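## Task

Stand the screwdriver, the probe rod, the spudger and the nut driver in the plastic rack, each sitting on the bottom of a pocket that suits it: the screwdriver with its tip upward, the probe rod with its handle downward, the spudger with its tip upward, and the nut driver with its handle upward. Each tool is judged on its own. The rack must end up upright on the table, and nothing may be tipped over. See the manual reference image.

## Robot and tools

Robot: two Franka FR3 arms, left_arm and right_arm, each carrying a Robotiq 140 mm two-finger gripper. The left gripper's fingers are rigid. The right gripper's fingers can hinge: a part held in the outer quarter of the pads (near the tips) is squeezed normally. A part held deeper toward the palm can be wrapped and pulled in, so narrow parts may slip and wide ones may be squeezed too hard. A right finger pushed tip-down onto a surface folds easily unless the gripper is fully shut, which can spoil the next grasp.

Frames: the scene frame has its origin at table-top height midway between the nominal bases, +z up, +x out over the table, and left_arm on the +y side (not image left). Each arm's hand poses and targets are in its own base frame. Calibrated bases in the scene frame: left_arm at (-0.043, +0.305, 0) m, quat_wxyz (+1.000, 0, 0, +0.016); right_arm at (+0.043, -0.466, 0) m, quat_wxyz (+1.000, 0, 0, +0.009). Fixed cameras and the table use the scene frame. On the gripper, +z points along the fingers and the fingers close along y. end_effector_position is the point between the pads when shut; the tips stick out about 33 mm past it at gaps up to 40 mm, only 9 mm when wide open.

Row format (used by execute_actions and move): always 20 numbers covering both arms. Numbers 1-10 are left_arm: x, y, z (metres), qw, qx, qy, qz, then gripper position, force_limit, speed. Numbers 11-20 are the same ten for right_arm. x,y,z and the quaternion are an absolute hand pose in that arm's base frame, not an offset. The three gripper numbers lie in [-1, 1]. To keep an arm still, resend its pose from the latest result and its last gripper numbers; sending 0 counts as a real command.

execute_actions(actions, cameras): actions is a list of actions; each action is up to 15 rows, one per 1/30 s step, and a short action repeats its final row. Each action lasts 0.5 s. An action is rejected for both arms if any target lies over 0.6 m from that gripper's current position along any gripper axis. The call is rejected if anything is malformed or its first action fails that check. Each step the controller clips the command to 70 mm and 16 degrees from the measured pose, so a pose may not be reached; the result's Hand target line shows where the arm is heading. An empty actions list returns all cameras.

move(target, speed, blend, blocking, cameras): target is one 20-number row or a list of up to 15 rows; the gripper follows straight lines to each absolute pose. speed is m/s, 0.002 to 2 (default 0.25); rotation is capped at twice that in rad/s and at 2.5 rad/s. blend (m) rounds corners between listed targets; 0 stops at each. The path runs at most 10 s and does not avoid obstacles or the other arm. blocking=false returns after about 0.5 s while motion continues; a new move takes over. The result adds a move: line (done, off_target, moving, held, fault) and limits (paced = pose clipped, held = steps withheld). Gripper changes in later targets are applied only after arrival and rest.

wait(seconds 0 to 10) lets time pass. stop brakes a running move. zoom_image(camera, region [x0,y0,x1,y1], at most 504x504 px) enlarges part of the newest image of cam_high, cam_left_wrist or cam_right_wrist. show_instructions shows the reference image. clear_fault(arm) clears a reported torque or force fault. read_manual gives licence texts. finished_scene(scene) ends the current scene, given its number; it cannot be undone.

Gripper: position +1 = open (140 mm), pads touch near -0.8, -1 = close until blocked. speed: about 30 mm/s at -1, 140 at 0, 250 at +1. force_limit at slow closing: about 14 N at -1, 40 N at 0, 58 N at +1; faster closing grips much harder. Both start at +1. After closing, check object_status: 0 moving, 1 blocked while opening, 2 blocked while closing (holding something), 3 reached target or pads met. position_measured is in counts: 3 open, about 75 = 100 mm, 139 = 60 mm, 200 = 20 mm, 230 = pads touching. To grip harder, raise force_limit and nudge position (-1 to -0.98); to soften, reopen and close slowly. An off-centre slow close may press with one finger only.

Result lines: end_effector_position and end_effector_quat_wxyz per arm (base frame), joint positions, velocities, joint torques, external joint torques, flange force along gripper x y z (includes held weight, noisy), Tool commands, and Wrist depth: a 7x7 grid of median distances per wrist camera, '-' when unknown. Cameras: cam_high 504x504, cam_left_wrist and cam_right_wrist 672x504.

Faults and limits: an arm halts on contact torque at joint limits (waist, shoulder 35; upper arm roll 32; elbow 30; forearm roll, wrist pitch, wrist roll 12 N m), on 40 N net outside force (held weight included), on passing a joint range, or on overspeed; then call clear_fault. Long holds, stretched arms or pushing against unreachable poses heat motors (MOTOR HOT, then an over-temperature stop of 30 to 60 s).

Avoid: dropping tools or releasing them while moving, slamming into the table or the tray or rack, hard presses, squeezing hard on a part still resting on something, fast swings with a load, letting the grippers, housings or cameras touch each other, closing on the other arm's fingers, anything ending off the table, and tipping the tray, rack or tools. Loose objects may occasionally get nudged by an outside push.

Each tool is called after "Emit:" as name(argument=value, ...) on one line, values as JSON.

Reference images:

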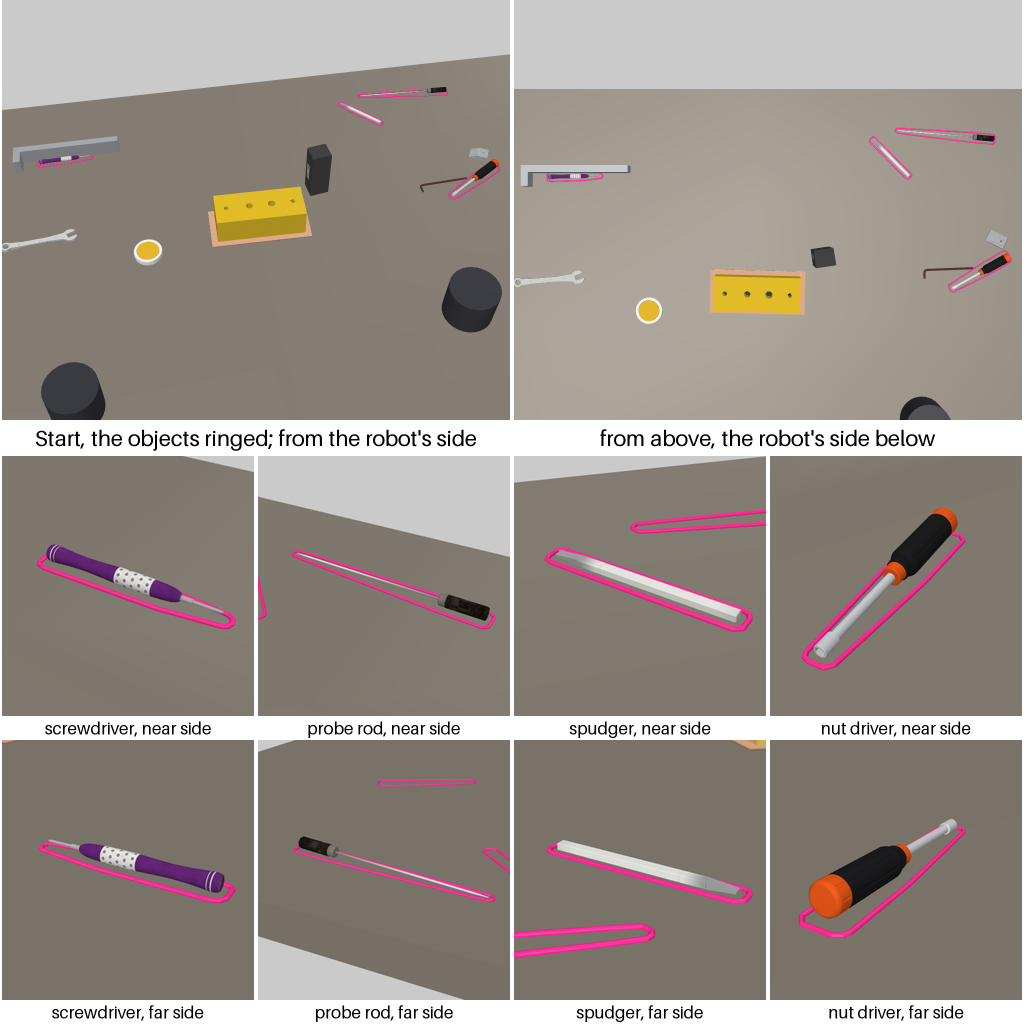

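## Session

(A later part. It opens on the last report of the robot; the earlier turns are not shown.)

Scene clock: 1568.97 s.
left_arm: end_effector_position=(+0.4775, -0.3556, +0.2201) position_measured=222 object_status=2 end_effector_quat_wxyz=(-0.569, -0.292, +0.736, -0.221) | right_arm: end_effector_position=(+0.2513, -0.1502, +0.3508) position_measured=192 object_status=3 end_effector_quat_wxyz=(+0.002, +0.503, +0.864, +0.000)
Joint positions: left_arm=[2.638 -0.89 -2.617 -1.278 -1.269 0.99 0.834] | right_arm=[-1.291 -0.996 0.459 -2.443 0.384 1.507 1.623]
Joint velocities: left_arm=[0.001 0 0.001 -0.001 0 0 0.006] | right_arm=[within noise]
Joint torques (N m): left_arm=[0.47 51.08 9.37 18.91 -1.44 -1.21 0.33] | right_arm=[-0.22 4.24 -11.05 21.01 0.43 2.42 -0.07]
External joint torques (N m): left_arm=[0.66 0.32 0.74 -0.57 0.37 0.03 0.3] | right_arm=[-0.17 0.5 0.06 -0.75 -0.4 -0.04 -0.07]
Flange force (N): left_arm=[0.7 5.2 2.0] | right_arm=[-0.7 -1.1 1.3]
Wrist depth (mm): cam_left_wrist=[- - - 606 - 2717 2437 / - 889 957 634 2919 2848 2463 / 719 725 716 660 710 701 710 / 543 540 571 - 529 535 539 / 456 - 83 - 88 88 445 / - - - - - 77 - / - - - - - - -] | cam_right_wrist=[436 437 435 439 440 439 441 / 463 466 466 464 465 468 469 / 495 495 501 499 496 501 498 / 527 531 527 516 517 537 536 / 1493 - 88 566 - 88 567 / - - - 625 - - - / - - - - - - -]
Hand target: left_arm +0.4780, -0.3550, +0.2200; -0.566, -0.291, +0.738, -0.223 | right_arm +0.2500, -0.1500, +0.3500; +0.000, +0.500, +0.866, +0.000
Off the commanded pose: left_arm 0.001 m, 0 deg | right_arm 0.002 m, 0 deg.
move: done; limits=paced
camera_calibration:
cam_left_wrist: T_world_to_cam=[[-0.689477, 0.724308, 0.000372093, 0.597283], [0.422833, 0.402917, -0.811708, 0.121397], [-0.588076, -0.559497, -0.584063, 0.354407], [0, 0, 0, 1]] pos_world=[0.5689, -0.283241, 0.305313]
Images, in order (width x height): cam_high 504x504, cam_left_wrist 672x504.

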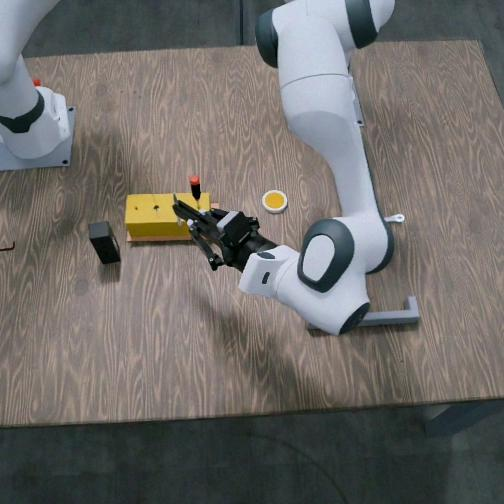

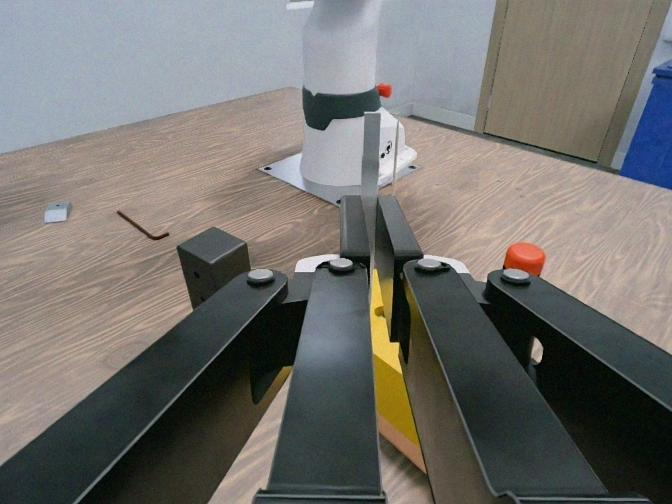

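Emit:
move(target=[0.368,-0.4606,0.185,0.5664,0.2908,-0.7382,0.2231,-1,-0.2,-1,0.25,-0.15,0.35,0,0.5,0.866,0,-0.5,-0.5,-1], speed=0.2, cameras=["cam_left_wrist","cam_high"])

Emit:
zoom_image(camera="cam_high", region=[100, 150, 200, 250])

Emit:
zoom_image(camera="cam_left_wrist", region=[300, 150, 460, 350])

Scene clock: 1588.63 s.
left_arm: end_effector_position=(+0.3667, -0.4600, +0.1843) position_measured=222 object_status=2 end_effector_quat_wxyz=(-0.568, -0.292, +0.737, -0.219) | right_arm: end_effector_position=(+0.2513, -0.1502, +0.3508) position_measured=192 object_status=3 end_effector_quat_wxyz=(+0.002, +0.503, +0.864, +0.000)
Joint positions: left_arm=[2.332 -0.703 -2.615 -1.698 -1.303 1.242 0.922] | right_arm=[-1.291 -0.996 0.459 -2.443 0.384 1.507 1.623]
Joint velocities: left_arm=[-0.001 0 -0.001 -0.001 0 0.003 0.005] | right_arm=[within noise]
Joint torques (N m): left_arm=[0.41 45.18 8.95 17.98 -2.01 -1.37 0.31] | right_arm=[-0.19 4.18 -11.07 21.04 0.43 2.41 -0.12]
External joint torques (N m): left_arm=[0.54 0.73 0.57 -0.46 -0.53 0 0.28] | right_arm=[-0.17 0.55 0.05 -0.76 -0.39 -0.05 -0.12]
Flange force (N): left_arm=[1.2 3.3 0.8] | right_arm=[-0.9 -1.2 1.3]
Wrist depth (mm): cam_left_wrist=[- - - 453 - 2717 2251 / 1876 810 841 491 847 2686 2463 / 630 630 624 530 592 622 627 / 480 479 478 - 131 474 474 / 397 - 83 - 88 88 399 / - - - - - 77 - / - - - - - - -] | cam_right_wrist=[434 437 435 436 438 437 438 / 463 464 461 463 468 468 465 / 498 498 500 500 495 498 500 / 528 533 524 518 517 533 542 / 1525 - 87 569 - 88 569 / - - - 621 - - - / - - - - - - -]
Hand target: left_arm +0.3680, -0.4606, +0.1850; -0.566, -0.291, +0.738, -0.223 | right_arm +0.2500, -0.1500, +0.3500; +0.000, +0.500, +0.866, +0.000
Off the commanded pose: left_arm 0.002 m, 1 deg | right_arm 0.002 m, 0 deg.
move: done
camera_calibration:
cam_left_wrist: T_world_to_cam=[[-0.687451, 0.726223, 0.00348133, 0.596144], [0.424038, 0.405282, -0.8099, 0.181494], [-0.589579, -0.55529, -0.586557, 0.212938], [0, 0, 0, 1]] pos_world=[0.458403, -0.388247, 0.269817]
Images, in order (width x height): cam_high 504x504, cam_left_wrist 672x504.

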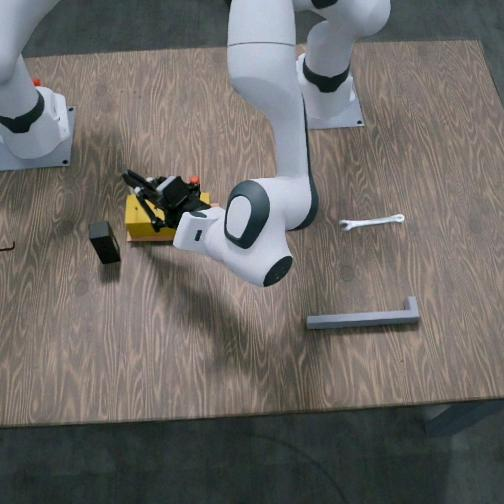

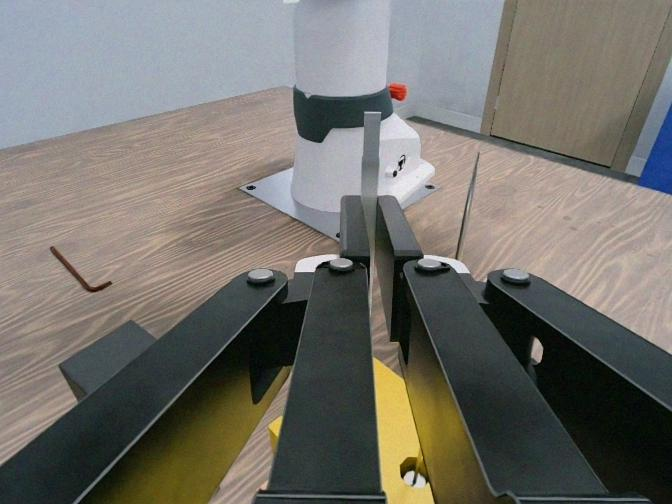

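Scaled by 5.040 from the camera's 504x504 image, which has a finer 720x720 frame.

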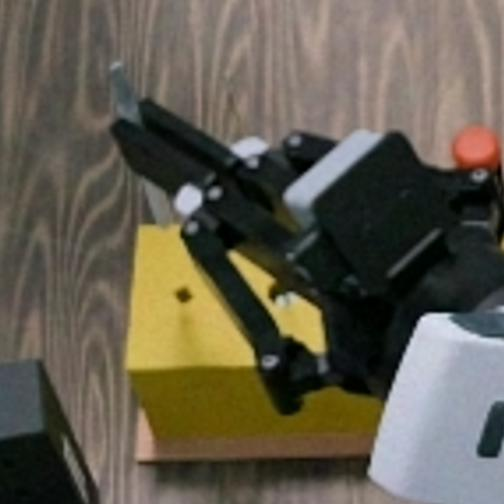

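Scaled by 2.520 from the camera's 672x504 image, which has a finer 960x720 frame.

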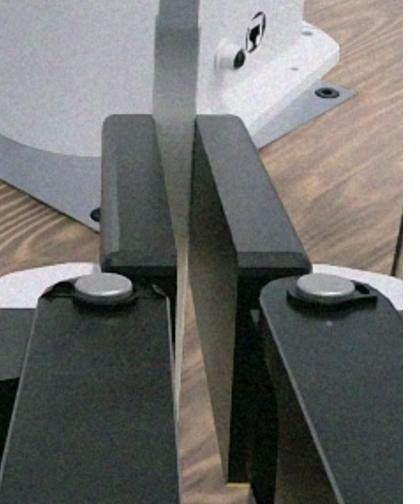

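Emit:
move(target=[0.3780,-0.4588,0.160,0.5664,0.2908,-0.7382,0.2231,-1,-0.2,-1,0.25,-0.15,0.35,0,0.5,0.866,0,-0.5,-0.5,-1], speed=0.08, cameras=["cam_left_wrist","cam_high"])

Emit:
zoom_image(camera="cam_high", region=[110, 170, 170, 230])

Emit:
zoom_image(camera="cam_left_wrist", region=[330, 230, 460, 400])

Scene clock: 1606.37 s.
left_arm: end_effector_position=(+0.3769, -0.4582, +0.1593) position_measured=222 object_status=2 end_effector_quat_wxyz=(-0.567, -0.293, +0.738, -0.219) | right_arm: end_effector_position=(+0.2513, -0.1502, +0.3508) position_measured=192 object_status=3 end_effector_quat_wxyz=(+0.002, +0.503, +0.864, +0.000)
Joint positions: left_arm=[2.359 -0.769 -2.628 -1.65 -1.314 1.243 0.943] | right_arm=[-1.291 -0.996 0.459 -2.443 0.384 1.507 1.623]
Joint velocities: left_arm=[-0.001 0.002 0 0.001 0.001 -0.001 0.007] | right_arm=[within noise]
Joint torques (N m): left_arm=[0.88 45.31 8.55 18.39 -1.96 -1.57 0.36] | right_arm=[-0.15 4.24 -11.09 21 0.44 2.44 -0.02]
External joint torques (N m): left_arm=[0.99 -0.53 -0.17 0.31 -0.54 -0.17 0.33] | right_arm=[-0.11 0.56 0.04 -0.79 -0.38 -0.03 -0.02]
Flange force (N): left_arm=[-2.7 -3.4 -2.3] | right_arm=[-0.8 -1.0 1.4]
Wrist depth (mm): cam_left_wrist=[1751 - - 461 - 2463 2230 / 716 763 827 501 697 2686 2412 / 574 574 564 530 552 570 563 / 435 433 430 - 131 432 431 / 350 - 83 - 88 88 359 / - - - - - 77 - / - - - - - - -] | cam_right_wrist=[435 439 433 438 440 439 439 / 460 465 462 466 464 467 467 / 495 494 496 500 492 502 502 / 532 533 524 521 521 533 536 / 1525 - 88 564 - 88 576 / - - - 632 - - - / - - - - - - -]
Hand target: left_arm +0.3780, -0.4588, +0.1600; -0.566, -0.291, +0.738, -0.223 | right_arm +0.2500, -0.1500, +0.3500; +0.000, +0.500, +0.866, +0.000
Off the commanded pose: left_arm 0.001 m, 1 deg | right_arm 0.002 m, 0 deg.
move: done
camera_calibration:
cam_left_wrist: T_world_to_cam=[[-0.688936, 0.724816, 0.00286299, 0.60203], [0.424842, 0.407006, -0.808613, 0.15654], [-0.587261, -0.555867, -0.588333, 0.204409], [0, 0, 0, 1]] pos_world=[0.468297, -0.38645, 0.245118]
Images, in order (width x height): cam_high 504x504, cam_left_wrist 672x504.

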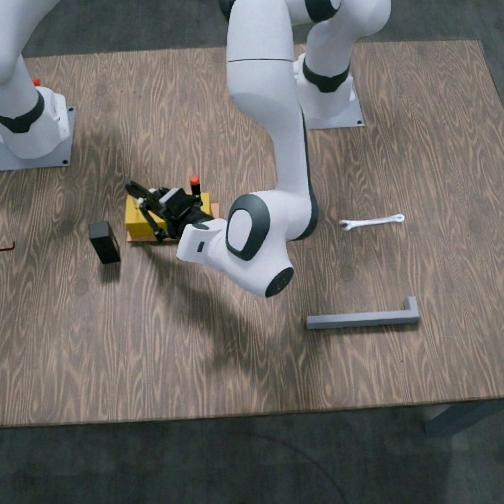

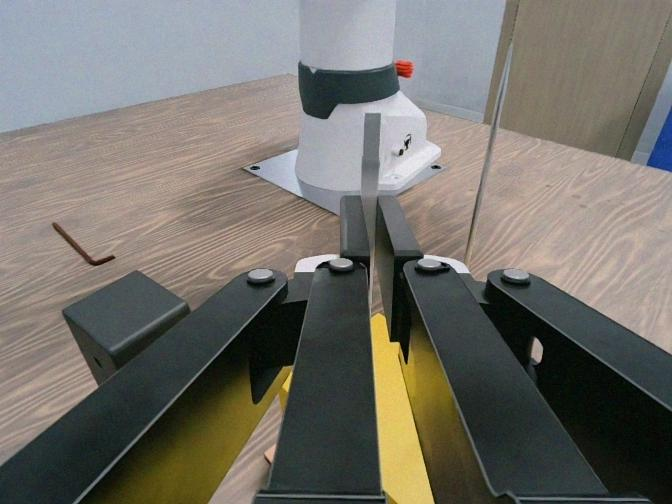

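Scaled by 8.400 from the camera's 504x504 image, which has a finer 720x720 frame.

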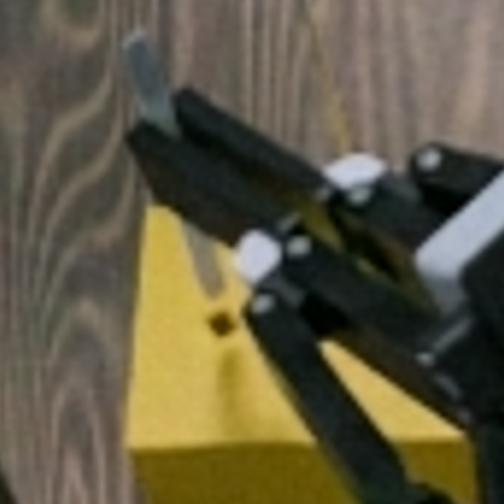

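Scaled by 2.965 from the camera's 672x504 image, which has a finer 960x720 frame.

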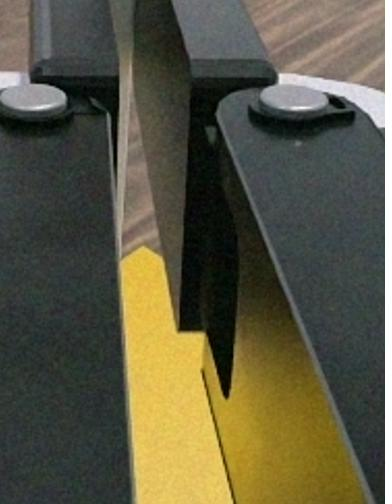

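Emit:
move(target=[0.3751,-0.4557,0.156,0.5583,0.2649,-0.7479,0.2428,-1,-0.2,-1,0.25,-0.15,0.35,0,0.5,0.866,0,-0.5,-0.5,-1], speed=0.06, cameras=["cam_left_wrist","cam_high"])

Emit:
zoom_image(camera="cam_high", region=[110, 170, 170, 230])

Scene clock: 1644.30 s.
left_arm: end_effector_position=(+0.3745, -0.4563, +0.1562) position_measured=222 object_status=2 end_effector_quat_wxyz=(-0.560, -0.267, +0.746, -0.241) | right_arm: end_effector_position=(+0.2513, -0.1502, +0.3508) position_measured=192 object_status=3 end_effector_quat_wxyz=(+0.002, +0.503, +0.864, +0.000)
Joint positions: left_arm=[2.359 -0.769 -2.629 -1.662 -1.314 1.244 1.026] | right_arm=[-1.291 -0.996 0.459 -2.443 0.384 1.507 1.623]
Joint velocities: left_arm=[0 0 0.001 -0.001 0 0 0.004] | right_arm=[within noise]
Joint torques (N m): left_arm=[0.47 46.05 9.47 17.44 -1.21 -1.44 0.26] | right_arm=[-0.19 4.23 -11.06 20.99 0.46 2.43 -0.07]
External joint torques (N m): left_arm=[0.34 0.36 0.58 -0.47 0.17 -0.03 0.24] | right_arm=[-0.2 0.54 0 -0.75 -0.37 -0.02 -0.07]
Flange force (N): left_arm=[1.2 3.4 0.3] | right_arm=[-0.9 -1.2 1.3]
Wrist depth (mm): cam_left_wrist=[- - - 471 2570 2570 2318 / - 847 838 503 664 2686 2437 / 641 616 591 530 542 530 508 / 473 457 450 - 144 408 397 / 387 - 83 - 88 88 337 / - - - - - 76 - / - - - - - - -] | cam_right_wrist=[439 438 438 436 441 437 439 / 463 461 466 464 462 465 469 / 498 496 494 499 501 501 502 / 527 531 528 519 517 532 536 / 1493 - 88 569 - 88 567 / - - - 632 - - - / - - - - - - -]
Hand target: left_arm +0.3751, -0.4557, +0.1560; -0.558, -0.265, +0.748, -0.243 | right_arm +0.2500, -0.1500, +0.3500; +0.000, +0.500, +0.866, +0.000
Off the commanded pose: left_arm 0.001 m, 0 deg | right_arm 0.002 m, 0 deg.
move: done
camera_calibration:
cam_left_wrist: T_world_to_cam=[[-0.675068, 0.734732, -0.0667218, 0.60906], [0.467034, 0.355589, -0.80959, 0.115207], [-0.571106, -0.57769, -0.583192, 0.185413], [0, 0, 0, 1]] pos_world=[0.463242, -0.381351, 0.242039]
Images, in order (width x height): cam_high 504x504, cam_left_wrist 672x504.

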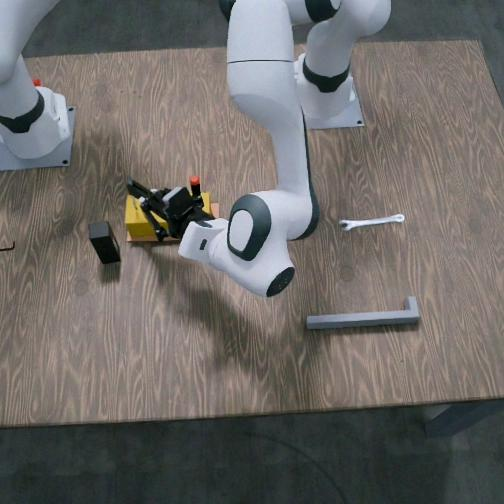

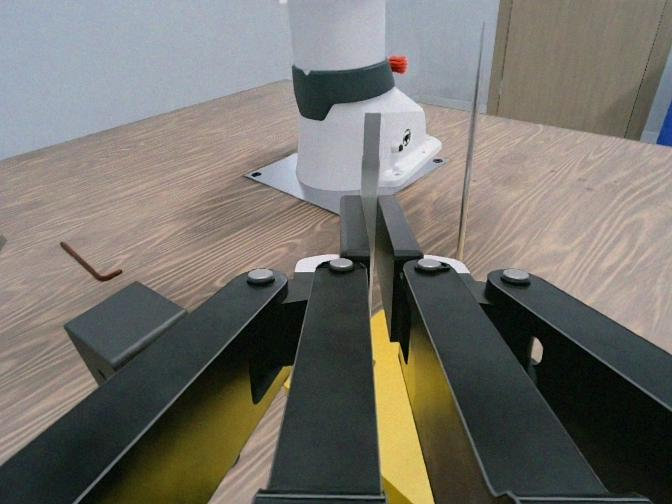

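Scaled by 8.400 from the camera's 504x504 image, which has a finer 720x720 frame.

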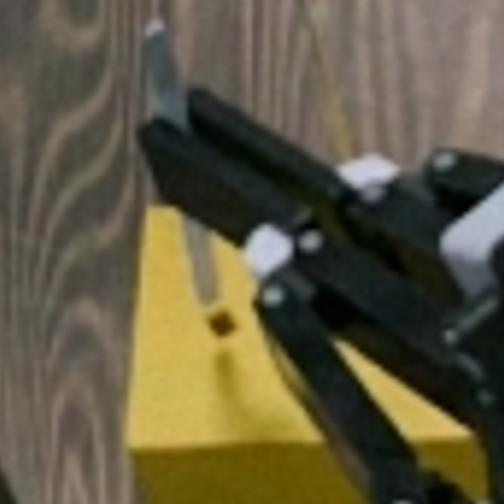

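Emit:
move(target=[0.3747,-0.4542,0.149,0.5583,0.2649,-0.7479,0.2428,-1,-0.2,-1,0.25,-0.15,0.35,0,0.5,0.866,0,-0.5,-0.5,-1], speed=0.04, cameras=["cam_left_wrist","cam_high"])

Emit:
zoom_image(camera="cam_high", region=[110, 170, 170, 230])

Scene clock: 1655.83 s.
left_arm: end_effector_position=(+0.3736, -0.4551, +0.1503) position_measured=222 object_status=2 end_effector_quat_wxyz=(-0.560, -0.266, +0.747, -0.241) | right_arm: end_effector_position=(+0.2513, -0.1502, +0.3508) position_measured=192 object_status=3 end_effector_quat_wxyz=(+0.002, +0.503, +0.864, +0.000)
Joint positions: left_arm=[2.359 -0.778 -2.629 -1.663 -1.314 1.245 1.037] | right_arm=[-1.291 -0.996 0.459 -2.443 0.384 1.507 1.623]
Joint velocities: left_arm=[0 0.001 0.001 -0.002 0.001 0.001 0.005] | right_arm=[within noise]
Joint torques (N m): left_arm=[0.56 44.93 9.58 17.5 -1.43 -1.43 0.26] | right_arm=[-0.26 4.27 -11.06 21.07 0.43 2.43 -0.05]
External joint torques (N m): left_arm=[0.6 -1 0.67 -0.38 -0.07 0 0.23] | right_arm=[-0.26 0.55 0.07 -0.71 -0.4 -0.04 -0.05]
Flange force (N): left_arm=[-2.2 0.0 -1.1] | right_arm=[-1.0 -1.0 1.2]
Wrist depth (mm): cam_left_wrist=[- 2149 - 466 - 2814 2341 / - 838 844 495 644 2627 2488 / 617 606 587 528 532 515 500 / 461 468 438 - 138 396 381 / 377 - 83 - 88 88 327 / - - - - - 77 - / - - - - - - -] | cam_right_wrist=[436 434 437 434 437 438 439 / 464 464 463 463 464 466 470 / 498 496 493 496 498 498 498 / 532 536 526 519 517 533 536 / 1514 - 88 567 - 88 572 / - - - 625 - - - / - - - - - - -]
Hand target: left_arm +0.3747, -0.4542, +0.1490; -0.558, -0.265, +0.748, -0.243 | right_arm +0.2500, -0.1500, +0.3500; +0.000, +0.500, +0.866, +0.000
Off the commanded pose: left_arm 0.002 m, 0 deg | right_arm 0.002 m, 0 deg.
move: done
camera_calibration:
cam_left_wrist: T_world_to_cam=[[-0.673639, 0.735924, -0.0680183, 0.607422], [0.468869, 0.354409, -0.809046, 0.109067], [-0.571291, -0.576897, -0.583796, 0.182739], [0, 0, 0, 1]] pos_world=[0.462442, -0.38025, 0.236238]
Images, in order (width x height): cam_high 504x504, cam_left_wrist 672x504.

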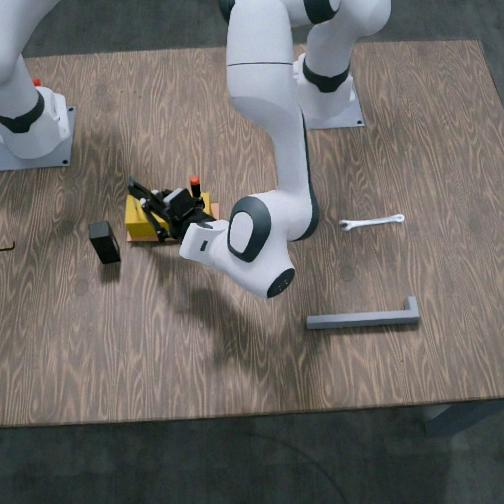

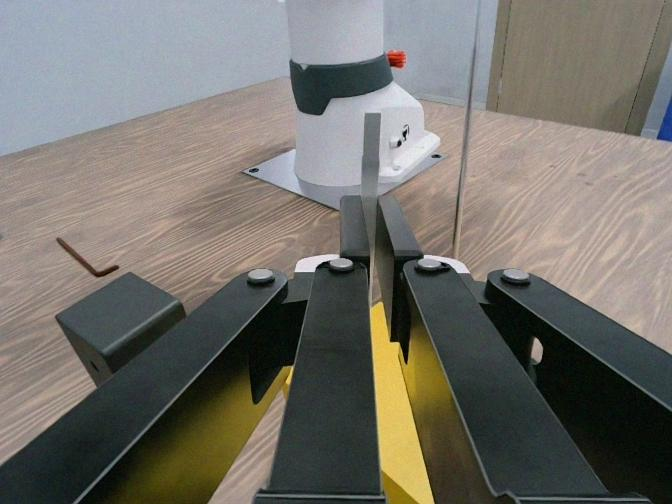

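Scaled by 8.400 from the camera's 504x504 image, which has a finer 720x720 frame.

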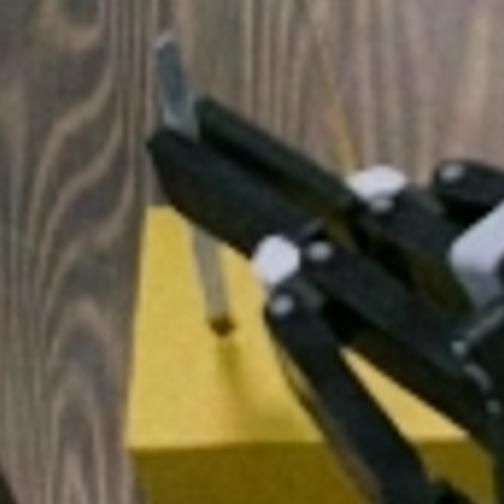

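Emit:
move(target=[[0.3753,-0.4534,0.144,0.5583,0.2649,-0.7479,0.2428,-1,-0.2,-1,0.25,-0.15,0.35,0,0.5,0.866,0,-0.5,-0.5,-1]], speed=0.03, cameras=["cam_high"])

Emit:
zoom_image(camera="cam_high", region=[110, 170, 170, 230])

Scene clock: 1683.73 s.
left_arm: end_effector_position=(+0.3736, -0.4533, +0.1443) position_measured=222 object_status=2 end_effector_quat_wxyz=(-0.560, -0.266, +0.747, -0.240) | right_arm: end_effector_position=(+0.2513, -0.1502, +0.3508) position_measured=192 object_status=3 end_effector_quat_wxyz=(+0.002, +0.503, +0.864, +0.000)
Joint positions: left_arm=[2.361 -0.789 -2.629 -1.661 -1.314 1.245 1.044] | right_arm=[-1.291 -0.996 0.459 -2.443 0.384 1.507 1.623]
Joint torques (N m): left_arm=[0.78 44.91 9.23 17.75 -1.7 -1.44 0.28] | right_arm=[-0.2 4.27 -11.05 21.04 0.45 2.42 -0.1]
External joint torques (N m): left_arm=[0.83 -1.06 0.23 0.03 -0.36 0 0.26] | right_arm=[-0.18 0.59 -0.02 -0.69 -0.38 -0.03 -0.1]
Flange force (N): left_arm=[-3.4 -2.5 -1.9] | right_arm=[-1.1 -1.2 1.1]
Wrist depth (mm): cam_left_wrist=[- - 2111 471 - 2749 2273 / 1876 807 812 501 622 2570 2488 / 609 587 558 521 520 508 493 / 447 452 425 - 375 389 375 / - - 83 - 88 88 318 / - - - - - 77 - / - - - - - - -] | cam_right_wrist=[437 437 435 434 434 437 438 / 463 465 464 458 466 469 465 / 494 495 494 498 503 501 496 / 530 532 526 519 518 528 533 / 1536 - 88 564 - 88 564 / - - - 627 - - - / - - - - - - -]
Hand target: left_arm +0.3753, -0.4534, +0.1440; -0.558, -0.265, +0.748, -0.243 | right_arm +0.2500, -0.1500, +0.3500; +0.000, +0.500, +0.866, +0.000
Off the commanded pose: left_arm 0.002 m, 0 deg | right_arm 0.002 m, 0 deg.
move: done
Images, in order (width x height): cam_high 504x504.

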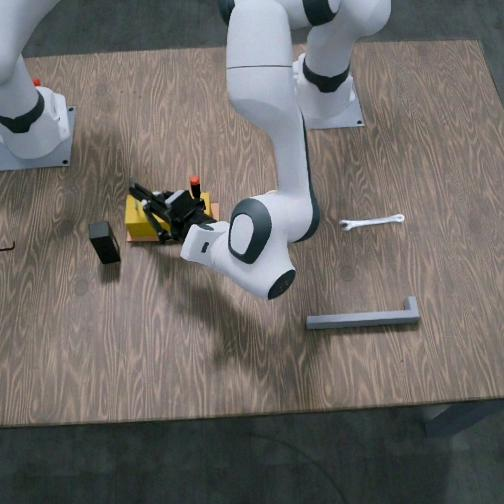

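Scaled by 8.400 from the camera's 504x504 image, which has a finer 720x720 frame.

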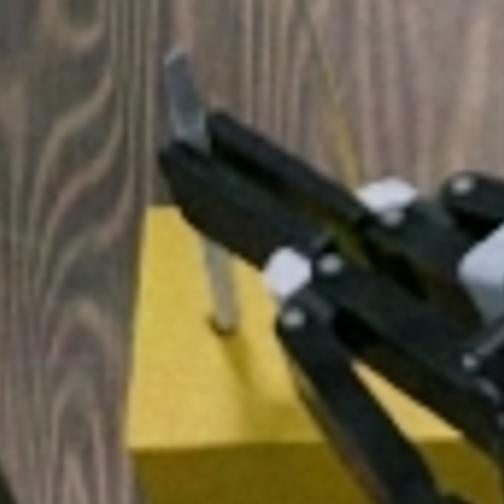

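Emit:
move(target=[[0.3751,-0.4544,0.1435,0.5583,0.2649,-0.7479,0.2428,-1,-0.2,-1,0.25,-0.15,0.35,0,0.5,0.866,0,-0.5,-0.5,-1],[0.3751,-0.4544,0.140,0.5583,0.2649,-0.7479,0.2428,-1,-0.2,-1,0.25,-0.15,0.35,0,0.5,0.866,0,-0.5,-0.5,-1]], speed=0.03, cameras=["cam_high"])

Emit:
zoom_image(camera="cam_high", region=[110, 170, 170, 230])

Scene clock: 1698.93 s.
left_arm: end_effector_position=(+0.3734, -0.4538, +0.1401) position_measured=222 object_status=2 end_effector_quat_wxyz=(-0.560, -0.266, +0.747, -0.239) | right_arm: end_effector_position=(+0.2513, -0.1502, +0.3508) position_measured=192 object_status=3 end_effector_quat_wxyz=(+0.002, +0.503, +0.864, +0.000)
Joint positions: left_arm=[2.361 -0.798 -2.631 -1.657 -1.316 1.248 1.048] | right_arm=[-1.291 -0.996 0.459 -2.443 0.384 1.507 1.623]
Joint velocities: left_arm=[0.001 0 0 0.003 -0.002 -0.001 0.005] | right_arm=[within noise]
Joint torques (N m): left_arm=[0.71 45.21 8.98 17.61 -1.94 -1.43 0.39] | right_arm=[-0.22 4.24 -10.98 21.01 0.45 2.43 -0.06]
External joint torques (N m): left_arm=[0.72 -0.86 -0.07 -0.01 -0.62 0.03 0.36] | right_arm=[-0.26 0.67 0.13 -0.87 -0.38 -0.04 -0.06]
Flange force (N): left_arm=[-3.2 -2.2 -1.1] | right_arm=[-1.2 -1.0 1.5]
Wrist depth (mm): cam_left_wrist=[- - - 467 522 2515 2781 / 1608 1738 832 506 622 2781 2295 / 600 571 554 520 512 495 477 / 451 441 420 - 367 382 368 / - - 83 - 88 88 314 / - - - - - 77 - / - - - - - - -] | cam_right_wrist=[438 436 439 438 439 437 441 / 465 464 462 463 465 465 466 / 496 498 494 499 496 501 501 / 531 533 522 519 518 537 536 / 1503 - 88 566 - 88 570 / - - - 629 - - - / - - - - - - -]
Hand target: left_arm +0.3751, -0.4544, +0.1400; -0.558, -0.265, +0.748, -0.243 | right_arm +0.2500, -0.1500, +0.3500; +0.000, +0.500, +0.866, +0.000
Off the commanded pose: left_arm 0.002 m, 1 deg | right_arm 0.002 m, 0 deg.
move: done
Images, in order (width x height): cam_high 504x504.

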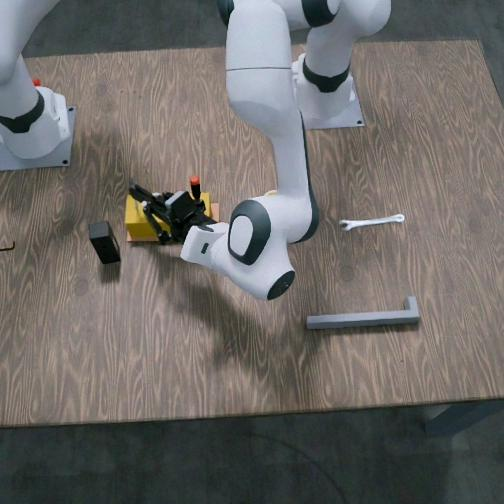

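Scaled by 8.400 from the camera's 504x504 image, which has a finer 720x720 frame.

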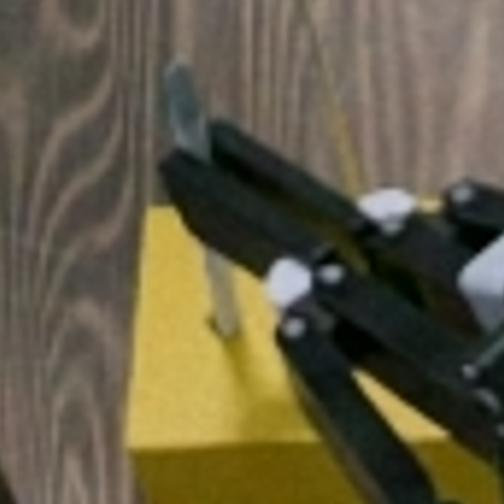

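Emit:
zoom_image(camera="cam_high", region=[126, 198, 150, 222])

Scaled by 21.000 from the camera's 504x504 image, which has a finer 720x720 frame.

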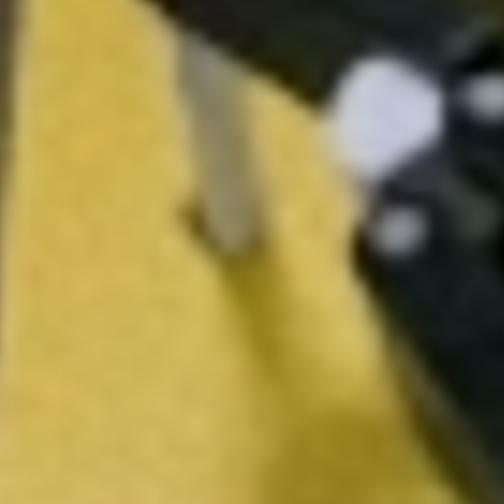

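Emit:
move(target=[[0.3735,-0.4558,0.1435,0.5583,0.2649,-0.7479,0.2428,-1,-0.2,-1,0.25,-0.15,0.35,0,0.5,0.866,0,-0.5,-0.5,-1],[0.3735,-0.4558,0.138,0.5583,0.2649,-0.7479,0.2428,-1,-0.2,-1,0.25,-0.15,0.35,0,0.5,0.866,0,-0.5,-0.5,-1]], speed=0.03, cameras=["cam_high"])

Emit:
zoom_image(camera="cam_high", region=[126, 198, 150, 222])

Scene clock: 1728.27 s.
left_arm: end_effector_position=(+0.3722, -0.4550, +0.1386) position_measured=222 object_status=2 end_effector_quat_wxyz=(-0.560, -0.266, +0.747, -0.240) | right_arm: end_effector_position=(+0.2513, -0.1502, +0.3508) position_measured=192 object_status=3 end_effector_quat_wxyz=(+0.002, +0.503, +0.864, +0.000)
Joint positions: left_arm=[2.36 -0.798 -2.633 -1.661 -1.318 1.252 1.05] | right_arm=[-1.291 -0.996 0.459 -2.443 0.384 1.507 1.623]
Joint torques (N m): left_arm=[0.5 44.85 8.92 17.84 -1.84 -1.39 0.23] | right_arm=[-0.2 4.21 -11.1 21 0.45 2.42 -0.04]
External joint torques (N m): left_arm=[0.34 -1.18 -0.23 0.3 -0.54 0.05 0.21] | right_arm=[-0.2 0.52 0.01 -0.73 -0.38 -0.03 -0.04]
Flange force (N): left_arm=[-3.9 -4.1 -1.3] | right_arm=[-0.8 -1.1 1.2]
Wrist depth (mm): cam_left_wrist=[- 1906 - 464 518 2515 2364 / - 788 804 504 602 2412 2463 / 587 571 550 523 507 489 476 / 437 427 415 - 137 381 364 / - - 83 - 88 88 314 / - - - - - 77 - / - - - - - - -] | cam_right_wrist=[434 435 439 437 436 439 441 / 466 466 466 465 467 467 467 / 498 493 496 499 494 498 500 / 531 531 524 519 517 533 535 / 1525 - 88 567 - 88 570 / - - - 630 - - - / - - - - - - -]
Hand target: left_arm +0.3735, -0.4558, +0.1380; -0.558, -0.265, +0.748, -0.243 | right_arm +0.2500, -0.1500, +0.3500; +0.000, +0.500, +0.866, +0.000
Off the commanded pose: left_arm 0.002 m, 0 deg | right_arm 0.002 m, 0 deg.
move: done
Images, in order (width x height): cam_high 504x504.

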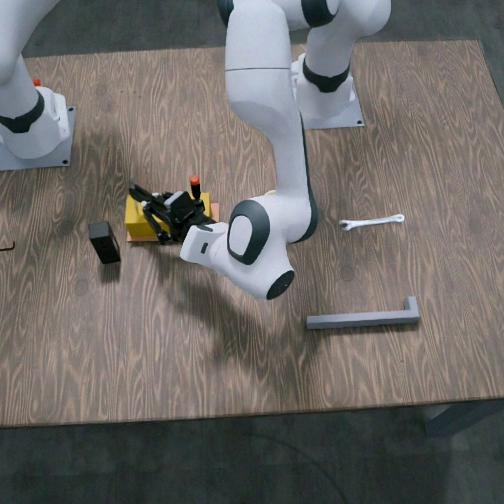

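Scaled by 21.000 from the camera's 504x504 image, which has a finer 720x720 frame.

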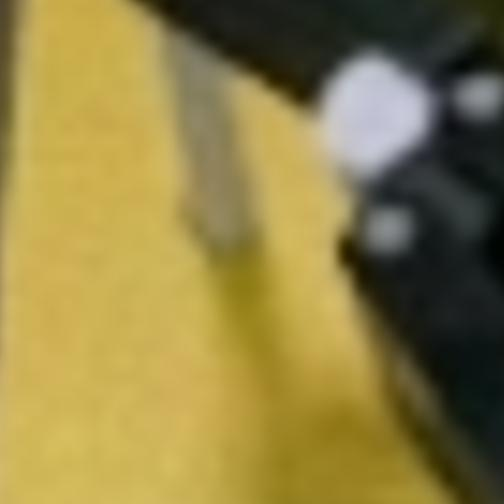

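Emit:
move(target=[[0.3732,-0.4561,0.133,0.5583,0.2649,-0.7479,0.2428,-1,-0.2,-1,0.25,-0.15,0.35,0,0.5,0.866,0,-0.5,-0.5,-1]], speed=0.03, cameras=["cam_high"])

Emit:
zoom_image(camera="cam_high", region=[120, 178, 156, 214])

Scene clock: 1736.07 s.
left_arm: end_effector_position=(+0.3719, -0.4558, +0.1346) position_measured=222 object_status=2 end_effector_quat_wxyz=(-0.560, -0.266, +0.747, -0.240) | right_arm: end_effector_position=(+0.2513, -0.1502, +0.3508) position_measured=192 object_status=3 end_effector_quat_wxyz=(+0.002, +0.503, +0.864, +0.000)
Joint positions: left_arm=[2.36 -0.807 -2.634 -1.658 -1.321 1.253 1.056] | right_arm=[-1.291 -0.996 0.459 -2.443 0.384 1.507 1.623]
Joint velocities: left_arm=[-0.001 0 0 0 -0.001 0 0.004] | right_arm=[within noise]
Joint torques (N m): left_arm=[0.42 44.44 9.24 17.21 -1.67 -1.24 0.28] | right_arm=[-0.25 4.15 -11.03 21.03 0.43 2.44 -0.08]
External joint torques (N m): left_arm=[0.51 -1.72 0.24 -0.34 -0.36 0.23 0.25] | right_arm=[-0.23 0.42 0.05 -0.71 -0.39 -0.02 -0.08]
Flange force (N): left_arm=[-4.2 -2.1 -0.8] | right_arm=[-0.6 -1.2 1.3]
Wrist depth (mm): cam_left_wrist=[- - - 462 - 2515 2273 / 1738 763 793 490 575 704 2437 / 590 570 540 512 501 483 464 / 445 444 409 - 136 374 361 / 172 - 83 - 88 88 307 / - - - - - 77 - / - - - - - - -] | cam_right_wrist=[438 437 436 437 438 436 441 / 463 470 464 466 465 465 466 / 493 495 494 494 496 505 501 / 533 533 524 516 523 537 537 / 1536 - 88 572 - 88 572 / - - - 629 - - - / - - - - - - -]
Hand target: left_arm +0.3732, -0.4561, +0.1330; -0.558, -0.265, +0.748, -0.243 | right_arm +0.2500, -0.1500, +0.3500; +0.000, +0.500, +0.866, +0.000
Off the commanded pose: left_arm 0.002 m, 0 deg | right_arm 0.002 m, 0 deg.
move: done
Images, in order (width x height): cam_high 504x504.

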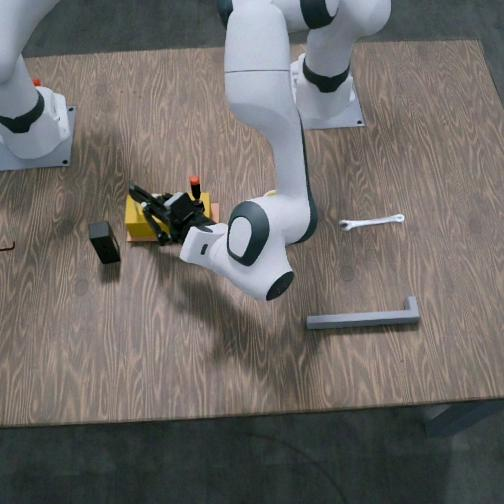

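Scaled by 14.000 from the camera's 504x504 image, which has a finer 720x720 frame.

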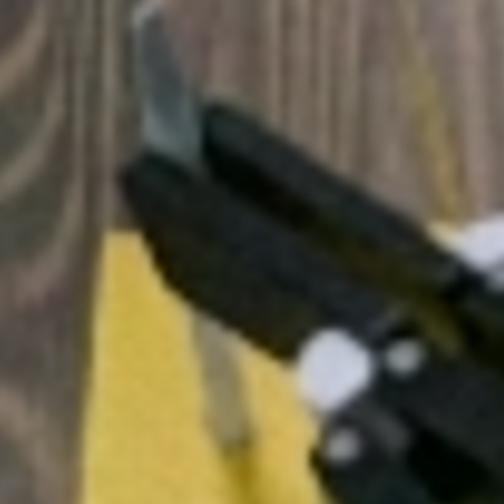

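Emit:
move(target=[[0.3732,-0.4564,0.120,0.5583,0.2649,-0.7479,0.2428,-1,-0.2,-1,0.25,-0.15,0.35,0,0.5,0.866,0,-0.5,-0.5,-1]], speed=0.03, cameras=["cam_high"])

Emit:
zoom_image(camera="cam_high", region=[120, 178, 156, 214])

Scene clock: 1746.17 s.
left_arm: end_effector_position=(+0.3714, -0.4575, +0.1283) position_measured=222 object_status=2 end_effector_quat_wxyz=(-0.564, -0.263, +0.744, -0.242) | right_arm: end_effector_position=(+0.2513, -0.1502, +0.3508) position_measured=192 object_status=3 end_effector_quat_wxyz=(+0.002, +0.503, +0.864, +0.000)
Joint positions: left_arm=[2.361 -0.828 -2.636 -1.646 -1.333 1.246 1.065] | right_arm=[-1.291 -0.996 0.459 -2.443 0.384 1.507 1.623]
Joint velocities: left_arm=[0 -0.002 0 0.001 -0.002 -0.003 0.005] | right_arm=[within noise]
Joint torques (N m): left_arm=[0.02 40.79 10.13 16.14 -1.02 0.52 0.46] | right_arm=[-0.2 4.28 -11.05 21.05 0.43 2.42 -0.05]
External joint torques (N m): left_arm=[-0.1 -5.79 0.85 -1.24 0.29 2.02 0.44] | right_arm=[-0.16 0.56 0.08 -0.69 -0.39 -0.04 -0.05]
Flange force (N): left_arm=[-11.8 -3.9 1.0] | right_arm=[-1.0 -0.9 1.1]
Wrist depth (mm): cam_left_wrist=[- - - 464 3477 2686 2295 / - 775 791 494 555 689 2273 / 585 552 532 490 493 476 455 / 445 429 415 - 137 364 355 / 161 - 83 - 88 88 299 / - - - - - 77 - / - - - - - - -] | cam_right_wrist=[436 435 436 437 435 440 441 / 464 464 461 462 463 466 466 / 495 494 495 495 501 498 499 / 528 530 526 516 519 535 540 / 1514 - 88 564 - 88 572 / - - - 629 - - - / - - - - - - -]
Hand target: left_arm +0.3731, -0.4563, +0.1201; -0.558, -0.265, +0.748, -0.243 | right_arm +0.2500, -0.1500, +0.3500; +0.000, +0.500, +0.866, +0.000
Off the commanded pose: left_arm 0.009 m, 1 deg | right_arm 0.002 m, 0 deg.
move: off_target (left_arm)
Images, in order (width x height): cam_high 504x504.

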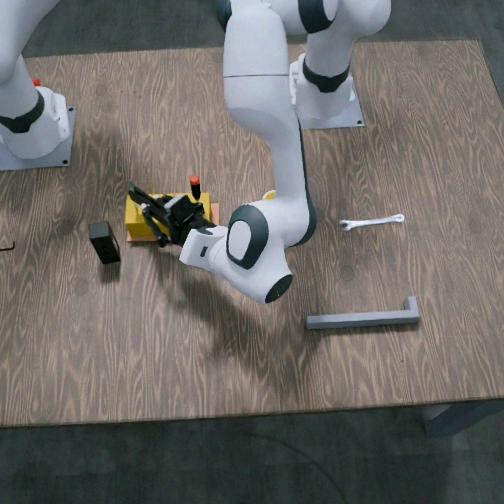

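Scaled by 14.000 from the camera's 504x504 image, which has a finer 720x720 frame.

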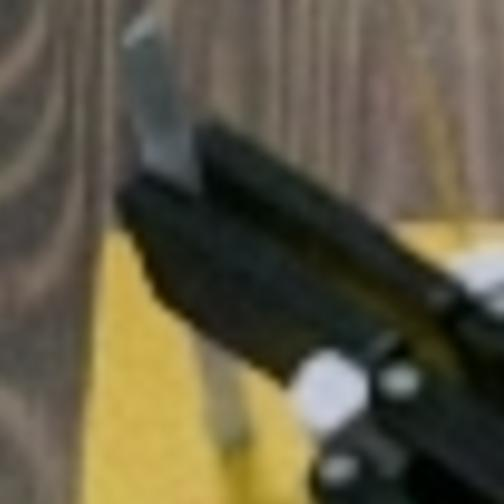

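Emit:
move(target=[[0.3738,-0.4552,0.129,0.5583,0.2649,-0.7479,0.2428,-1,-0.2,-1,0.25,-0.15,0.35,0,0.5,0.866,0,-0.5,-0.5,-1],[0.3738,-0.4545,0.119,0.5583,0.2649,-0.7479,0.2428,-1,-0.2,-1,0.25,-0.15,0.35,0,0.5,0.866,0,-0.5,-0.5,-1]], speed=0.03, cameras=["cam_high"])

Emit:
zoom_image(camera="cam_high", region=[120, 178, 156, 214])

Scene clock: 1759.47 s.
left_arm: end_effector_position=(+0.3726, -0.4563, +0.1278) position_measured=222 object_status=2 end_effector_quat_wxyz=(-0.563, -0.263, +0.745, -0.244) | right_arm: end_effector_position=(+0.2513, -0.1502, +0.3508) position_measured=192 object_status=3 end_effector_quat_wxyz=(+0.002, +0.503, +0.864, +0.000)
Joint positions: left_arm=[2.356 -0.833 -2.625 -1.644 -1.339 1.239 1.071] | right_arm=[-1.291 -0.996 0.459 -2.443 0.384 1.507 1.623]
Joint velocities: left_arm=[0.001 -0.002 0.003 0.001 -0.002 -0.001 0.004] | right_arm=[within noise]
Joint torques (N m): left_arm=[0.05 40.76 9.88 15.87 -0.71 0.31 0.48] | right_arm=[-0.16 4.26 -11.07 21.05 0.43 2.41 -0.05]
External joint torques (N m): left_arm=[0.15 -5.82 0.48 -1.48 0.6 1.83 0.46] | right_arm=[-0.12 0.55 -0.03 -0.61 -0.38 -0.04 -0.05]
Flange force (N): left_arm=[-11.7 -3.0 0.7] | right_arm=[-1.0 -1.0 0.9]
Wrist depth (mm): cam_left_wrist=[- - - 460 - 2656 2209 / - 821 788 494 547 685 2388 / 584 558 534 511 484 472 454 / 447 431 410 - 137 360 347 / 180 - 83 - 88 88 297 / - - - - - 77 - / - - - - - - -] | cam_right_wrist=[435 439 437 436 438 439 440 / 464 463 464 462 464 467 471 / 498 492 494 495 499 498 500 / 533 530 526 519 522 531 535 / 1536 - 87 572 - 88 572 / - - - 630 - - - / - - - - - - -]
Hand target: left_arm +0.3737, -0.4544, +0.1191; -0.558, -0.265, +0.748, -0.243 | right_arm +0.2500, -0.1500, +0.3500; +0.000, +0.500, +0.866, +0.000
Off the commanded pose: left_arm 0.009 m, 1 deg | right_arm 0.002 m, 0 deg.
move: off_target (left_arm)
Images, in order (width x height): cam_high 504x504.

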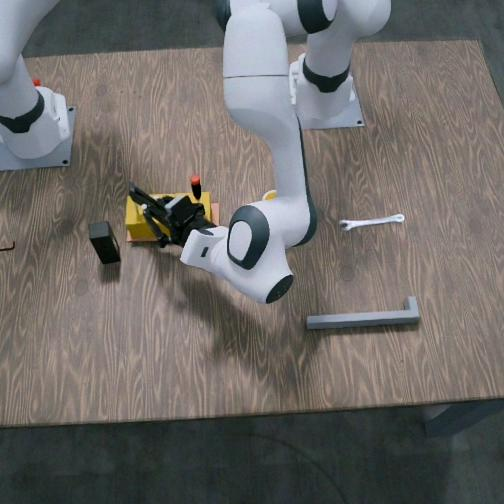

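Scaled by 14.000 from the camera's 504x504 image, which has a finer 720x720 frame.

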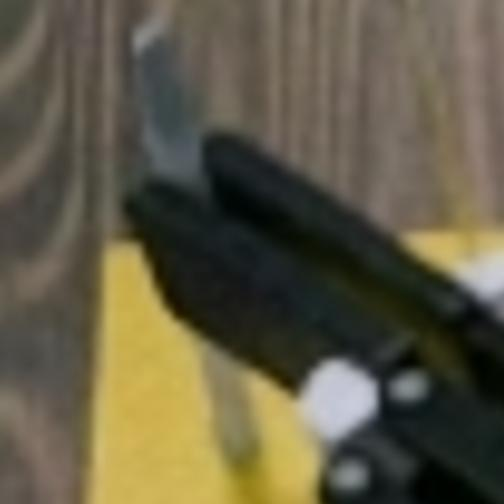

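Emit:
move(target=[[0.3736,-0.4558,0.1305,0.5583,0.2649,-0.7479,0.2428,-1,-0.2,-1,0.25,-0.15,0.35,0,0.5,0.866,0,-0.5,-0.5,-1],[0.3736,-0.4622,0.1315,0.5487,0.2842,-0.7559,0.2166,-1,-0.2,-1,0.25,-0.15,0.35,0,0.5,0.866,0,-0.5,-0.5,-1],[0.3736,-0.4622,0.121,0.5487,0.2842,-0.7559,0.2166,-1,-0.2,-1,0.25,-0.15,0.35,0,0.5,0.866,0,-0.5,-0.5,-1]], speed=0.03, cameras=["cam_high"])

Emit:
zoom_image(camera="cam_high", region=[120, 178, 156, 214])

Scene clock: 1817.53 s.
left_arm: end_effector_position=(+0.3725, -0.4614, +0.1212) position_measured=222 object_status=2 end_effector_quat_wxyz=(-0.550, -0.285, +0.756, -0.215) | right_arm: end_effector_position=(+0.2513, -0.1502, +0.3508) position_measured=192 object_status=3 end_effector_quat_wxyz=(+0.002, +0.503, +0.864, +0.000)
Joint positions: left_arm=[2.308 -0.829 -2.59 -1.64 -1.328 1.27 1.006] | right_arm=[-1.291 -0.996 0.459 -2.443 0.384 1.507 1.623]
Joint torques (N m): left_arm=[0.33 45.18 10.09 18.03 -1.8 -1.38 0.17] | right_arm=[-0.19 4.23 -11.03 21.01 0.43 2.41 -0.05]
External joint torques (N m): left_arm=[0.41 -1.02 -0.04 0.63 -0.55 -0.06 0.14] | right_arm=[-0.21 0.57 0.01 -0.71 -0.4 -0.04 -0.05]
Flange force (N): left_arm=[-3.8 -5.4 -2.0] | right_arm=[-1.0 -1.1 1.1]
Wrist depth (mm): cam_left_wrist=[1399 1906 835 455 - 2686 2295 / 655 641 635 491 559 608 1833 / 467 461 462 452 448 441 432 / - 369 359 - 135 345 341 / 277 - 83 - 88 88 291 / - - - - - 77 - / - - - - - - -] | cam_right_wrist=[436 434 437 437 438 441 440 / 466 466 466 466 463 463 468 / 498 495 496 495 500 499 505 / 532 535 523 519 516 533 540 / 1493 - 88 560 - 88 570 / - - - 625 - - - / - - - - - - -]
Hand target: left_arm +0.3736, -0.4622, +0.1210; -0.549, -0.284, +0.756, -0.217 | right_arm +0.2500, -0.1500, +0.3500; +0.000, +0.500, +0.866, +0.000
Off the commanded pose: left_arm 0.001 m, 0 deg | right_arm 0.002 m, 0 deg.
move: done
Images, in order (width x height): cam_high 504x504.

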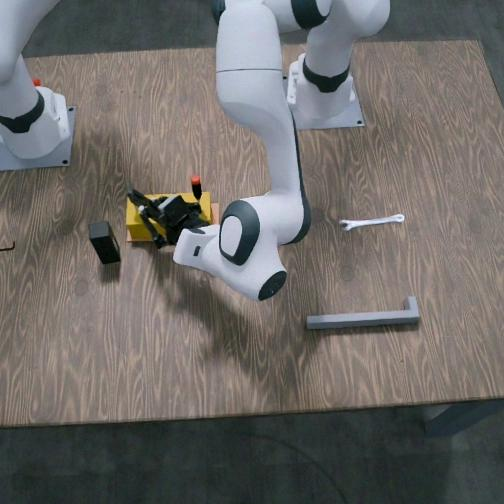

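Scaled by 14.000 from the camera's 504x504 image, which has a finer 720x720 frame.

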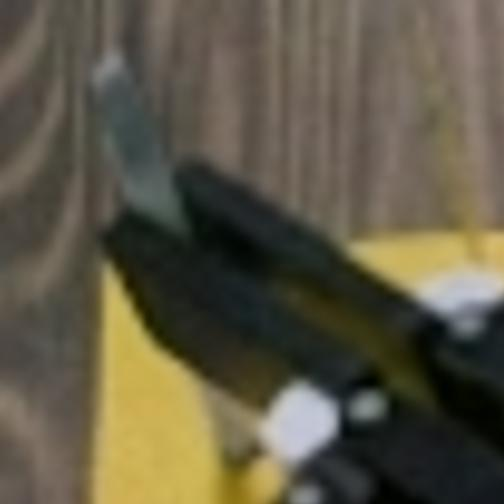

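Works; sliding in freely. Continue.

Emit:
move(target=[[0.3736,-0.4622,0.112,0.5487,0.2842,-0.7559,0.2166,-1,-0.2,-1,0.25,-0.15,0.35,0,0.5,0.866,0,-0.5,-0.5,-1]], speed=0.03, cameras=["cam_high"])

Emit:
zoom_image(camera="cam_high", region=[120, 178, 156, 214])

Scene clock: 1824.93 s.
left_arm: end_effector_position=(+0.3730, -0.4613, +0.1122) position_measured=222 object_status=2 end_effector_quat_wxyz=(-0.550, -0.286, +0.755, -0.214) | right_arm: end_effector_position=(+0.2513, -0.1502, +0.3508) position_measured=192 object_status=3 end_effector_quat_wxyz=(+0.002, +0.503, +0.864, +0.000)
Joint positions: left_arm=[2.311 -0.847 -2.593 -1.633 -1.333 1.275 1.012] | right_arm=[-1.291 -0.996 0.459 -2.443 0.384 1.507 1.623]
Joint velocities: left_arm=[0 0 -0.002 0.002 -0.001 0 0.006] | right_arm=[within noise]
Joint torques (N m): left_arm=[0.46 45.41 9.65 17.42 -1.72 -1.48 0.35] | right_arm=[-0.29 4.25 -11.09 21.03 0.42 2.42 -0.08]
External joint torques (N m): left_arm=[0.55 -0.91 -0.54 0.22 -0.5 -0.14 0.32] | right_arm=[-0.29 0.53 -0.05 -0.68 -0.4 -0.03 -0.08]
Flange force (N): left_arm=[-3.6 -3.6 -1.3] | right_arm=[-1.0 -1.3 1.0]
Wrist depth (mm): cam_left_wrist=[- - 927 455 501 2570 2295 / 625 622 609 496 545 578 575 / 474 441 433 431 427 421 415 / 145 - 341 - 131 333 331 / 262 - 83 - 88 88 282 / - - - - - 77 - / - - - - - - -] | cam_right_wrist=[437 438 435 437 439 437 439 / 461 463 464 465 466 467 468 / 498 495 498 494 496 494 503 / 531 535 524 518 522 537 537 / 1536 - 88 558 - 88 569 / - - - 630 - - - / - - - - - - -]
Hand target: left_arm +0.3736, -0.4622, +0.1120; -0.549, -0.284, +0.756, -0.217 | right_arm +0.2500, -0.1500, +0.3500; +0.000, +0.500, +0.866, +0.000
Off the commanded pose: left_arm 0.001 m, 0 deg | right_arm 0.002 m, 0 deg.
move: done
Images, in order (width x height): cam_high 504x504.

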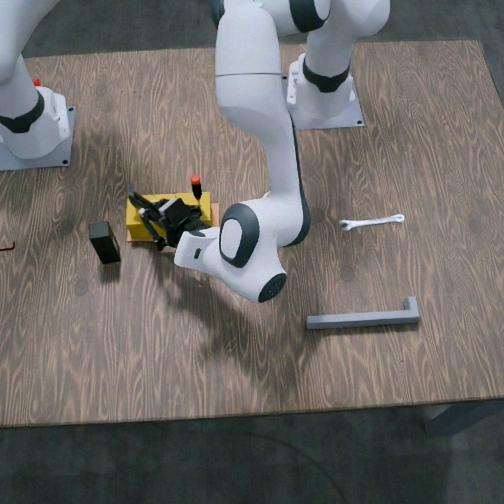

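Scaled by 14.000 from the camera's 504x504 image, which has a finer 720x720 frame.

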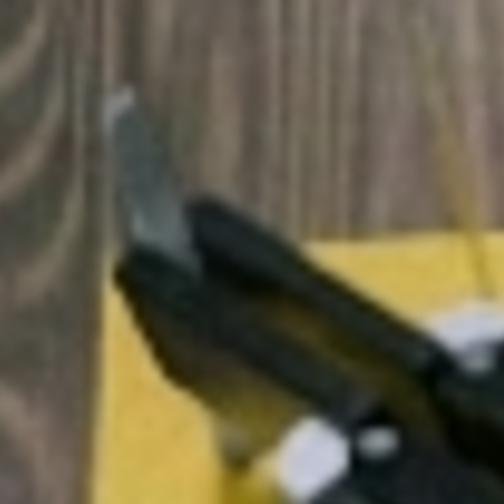

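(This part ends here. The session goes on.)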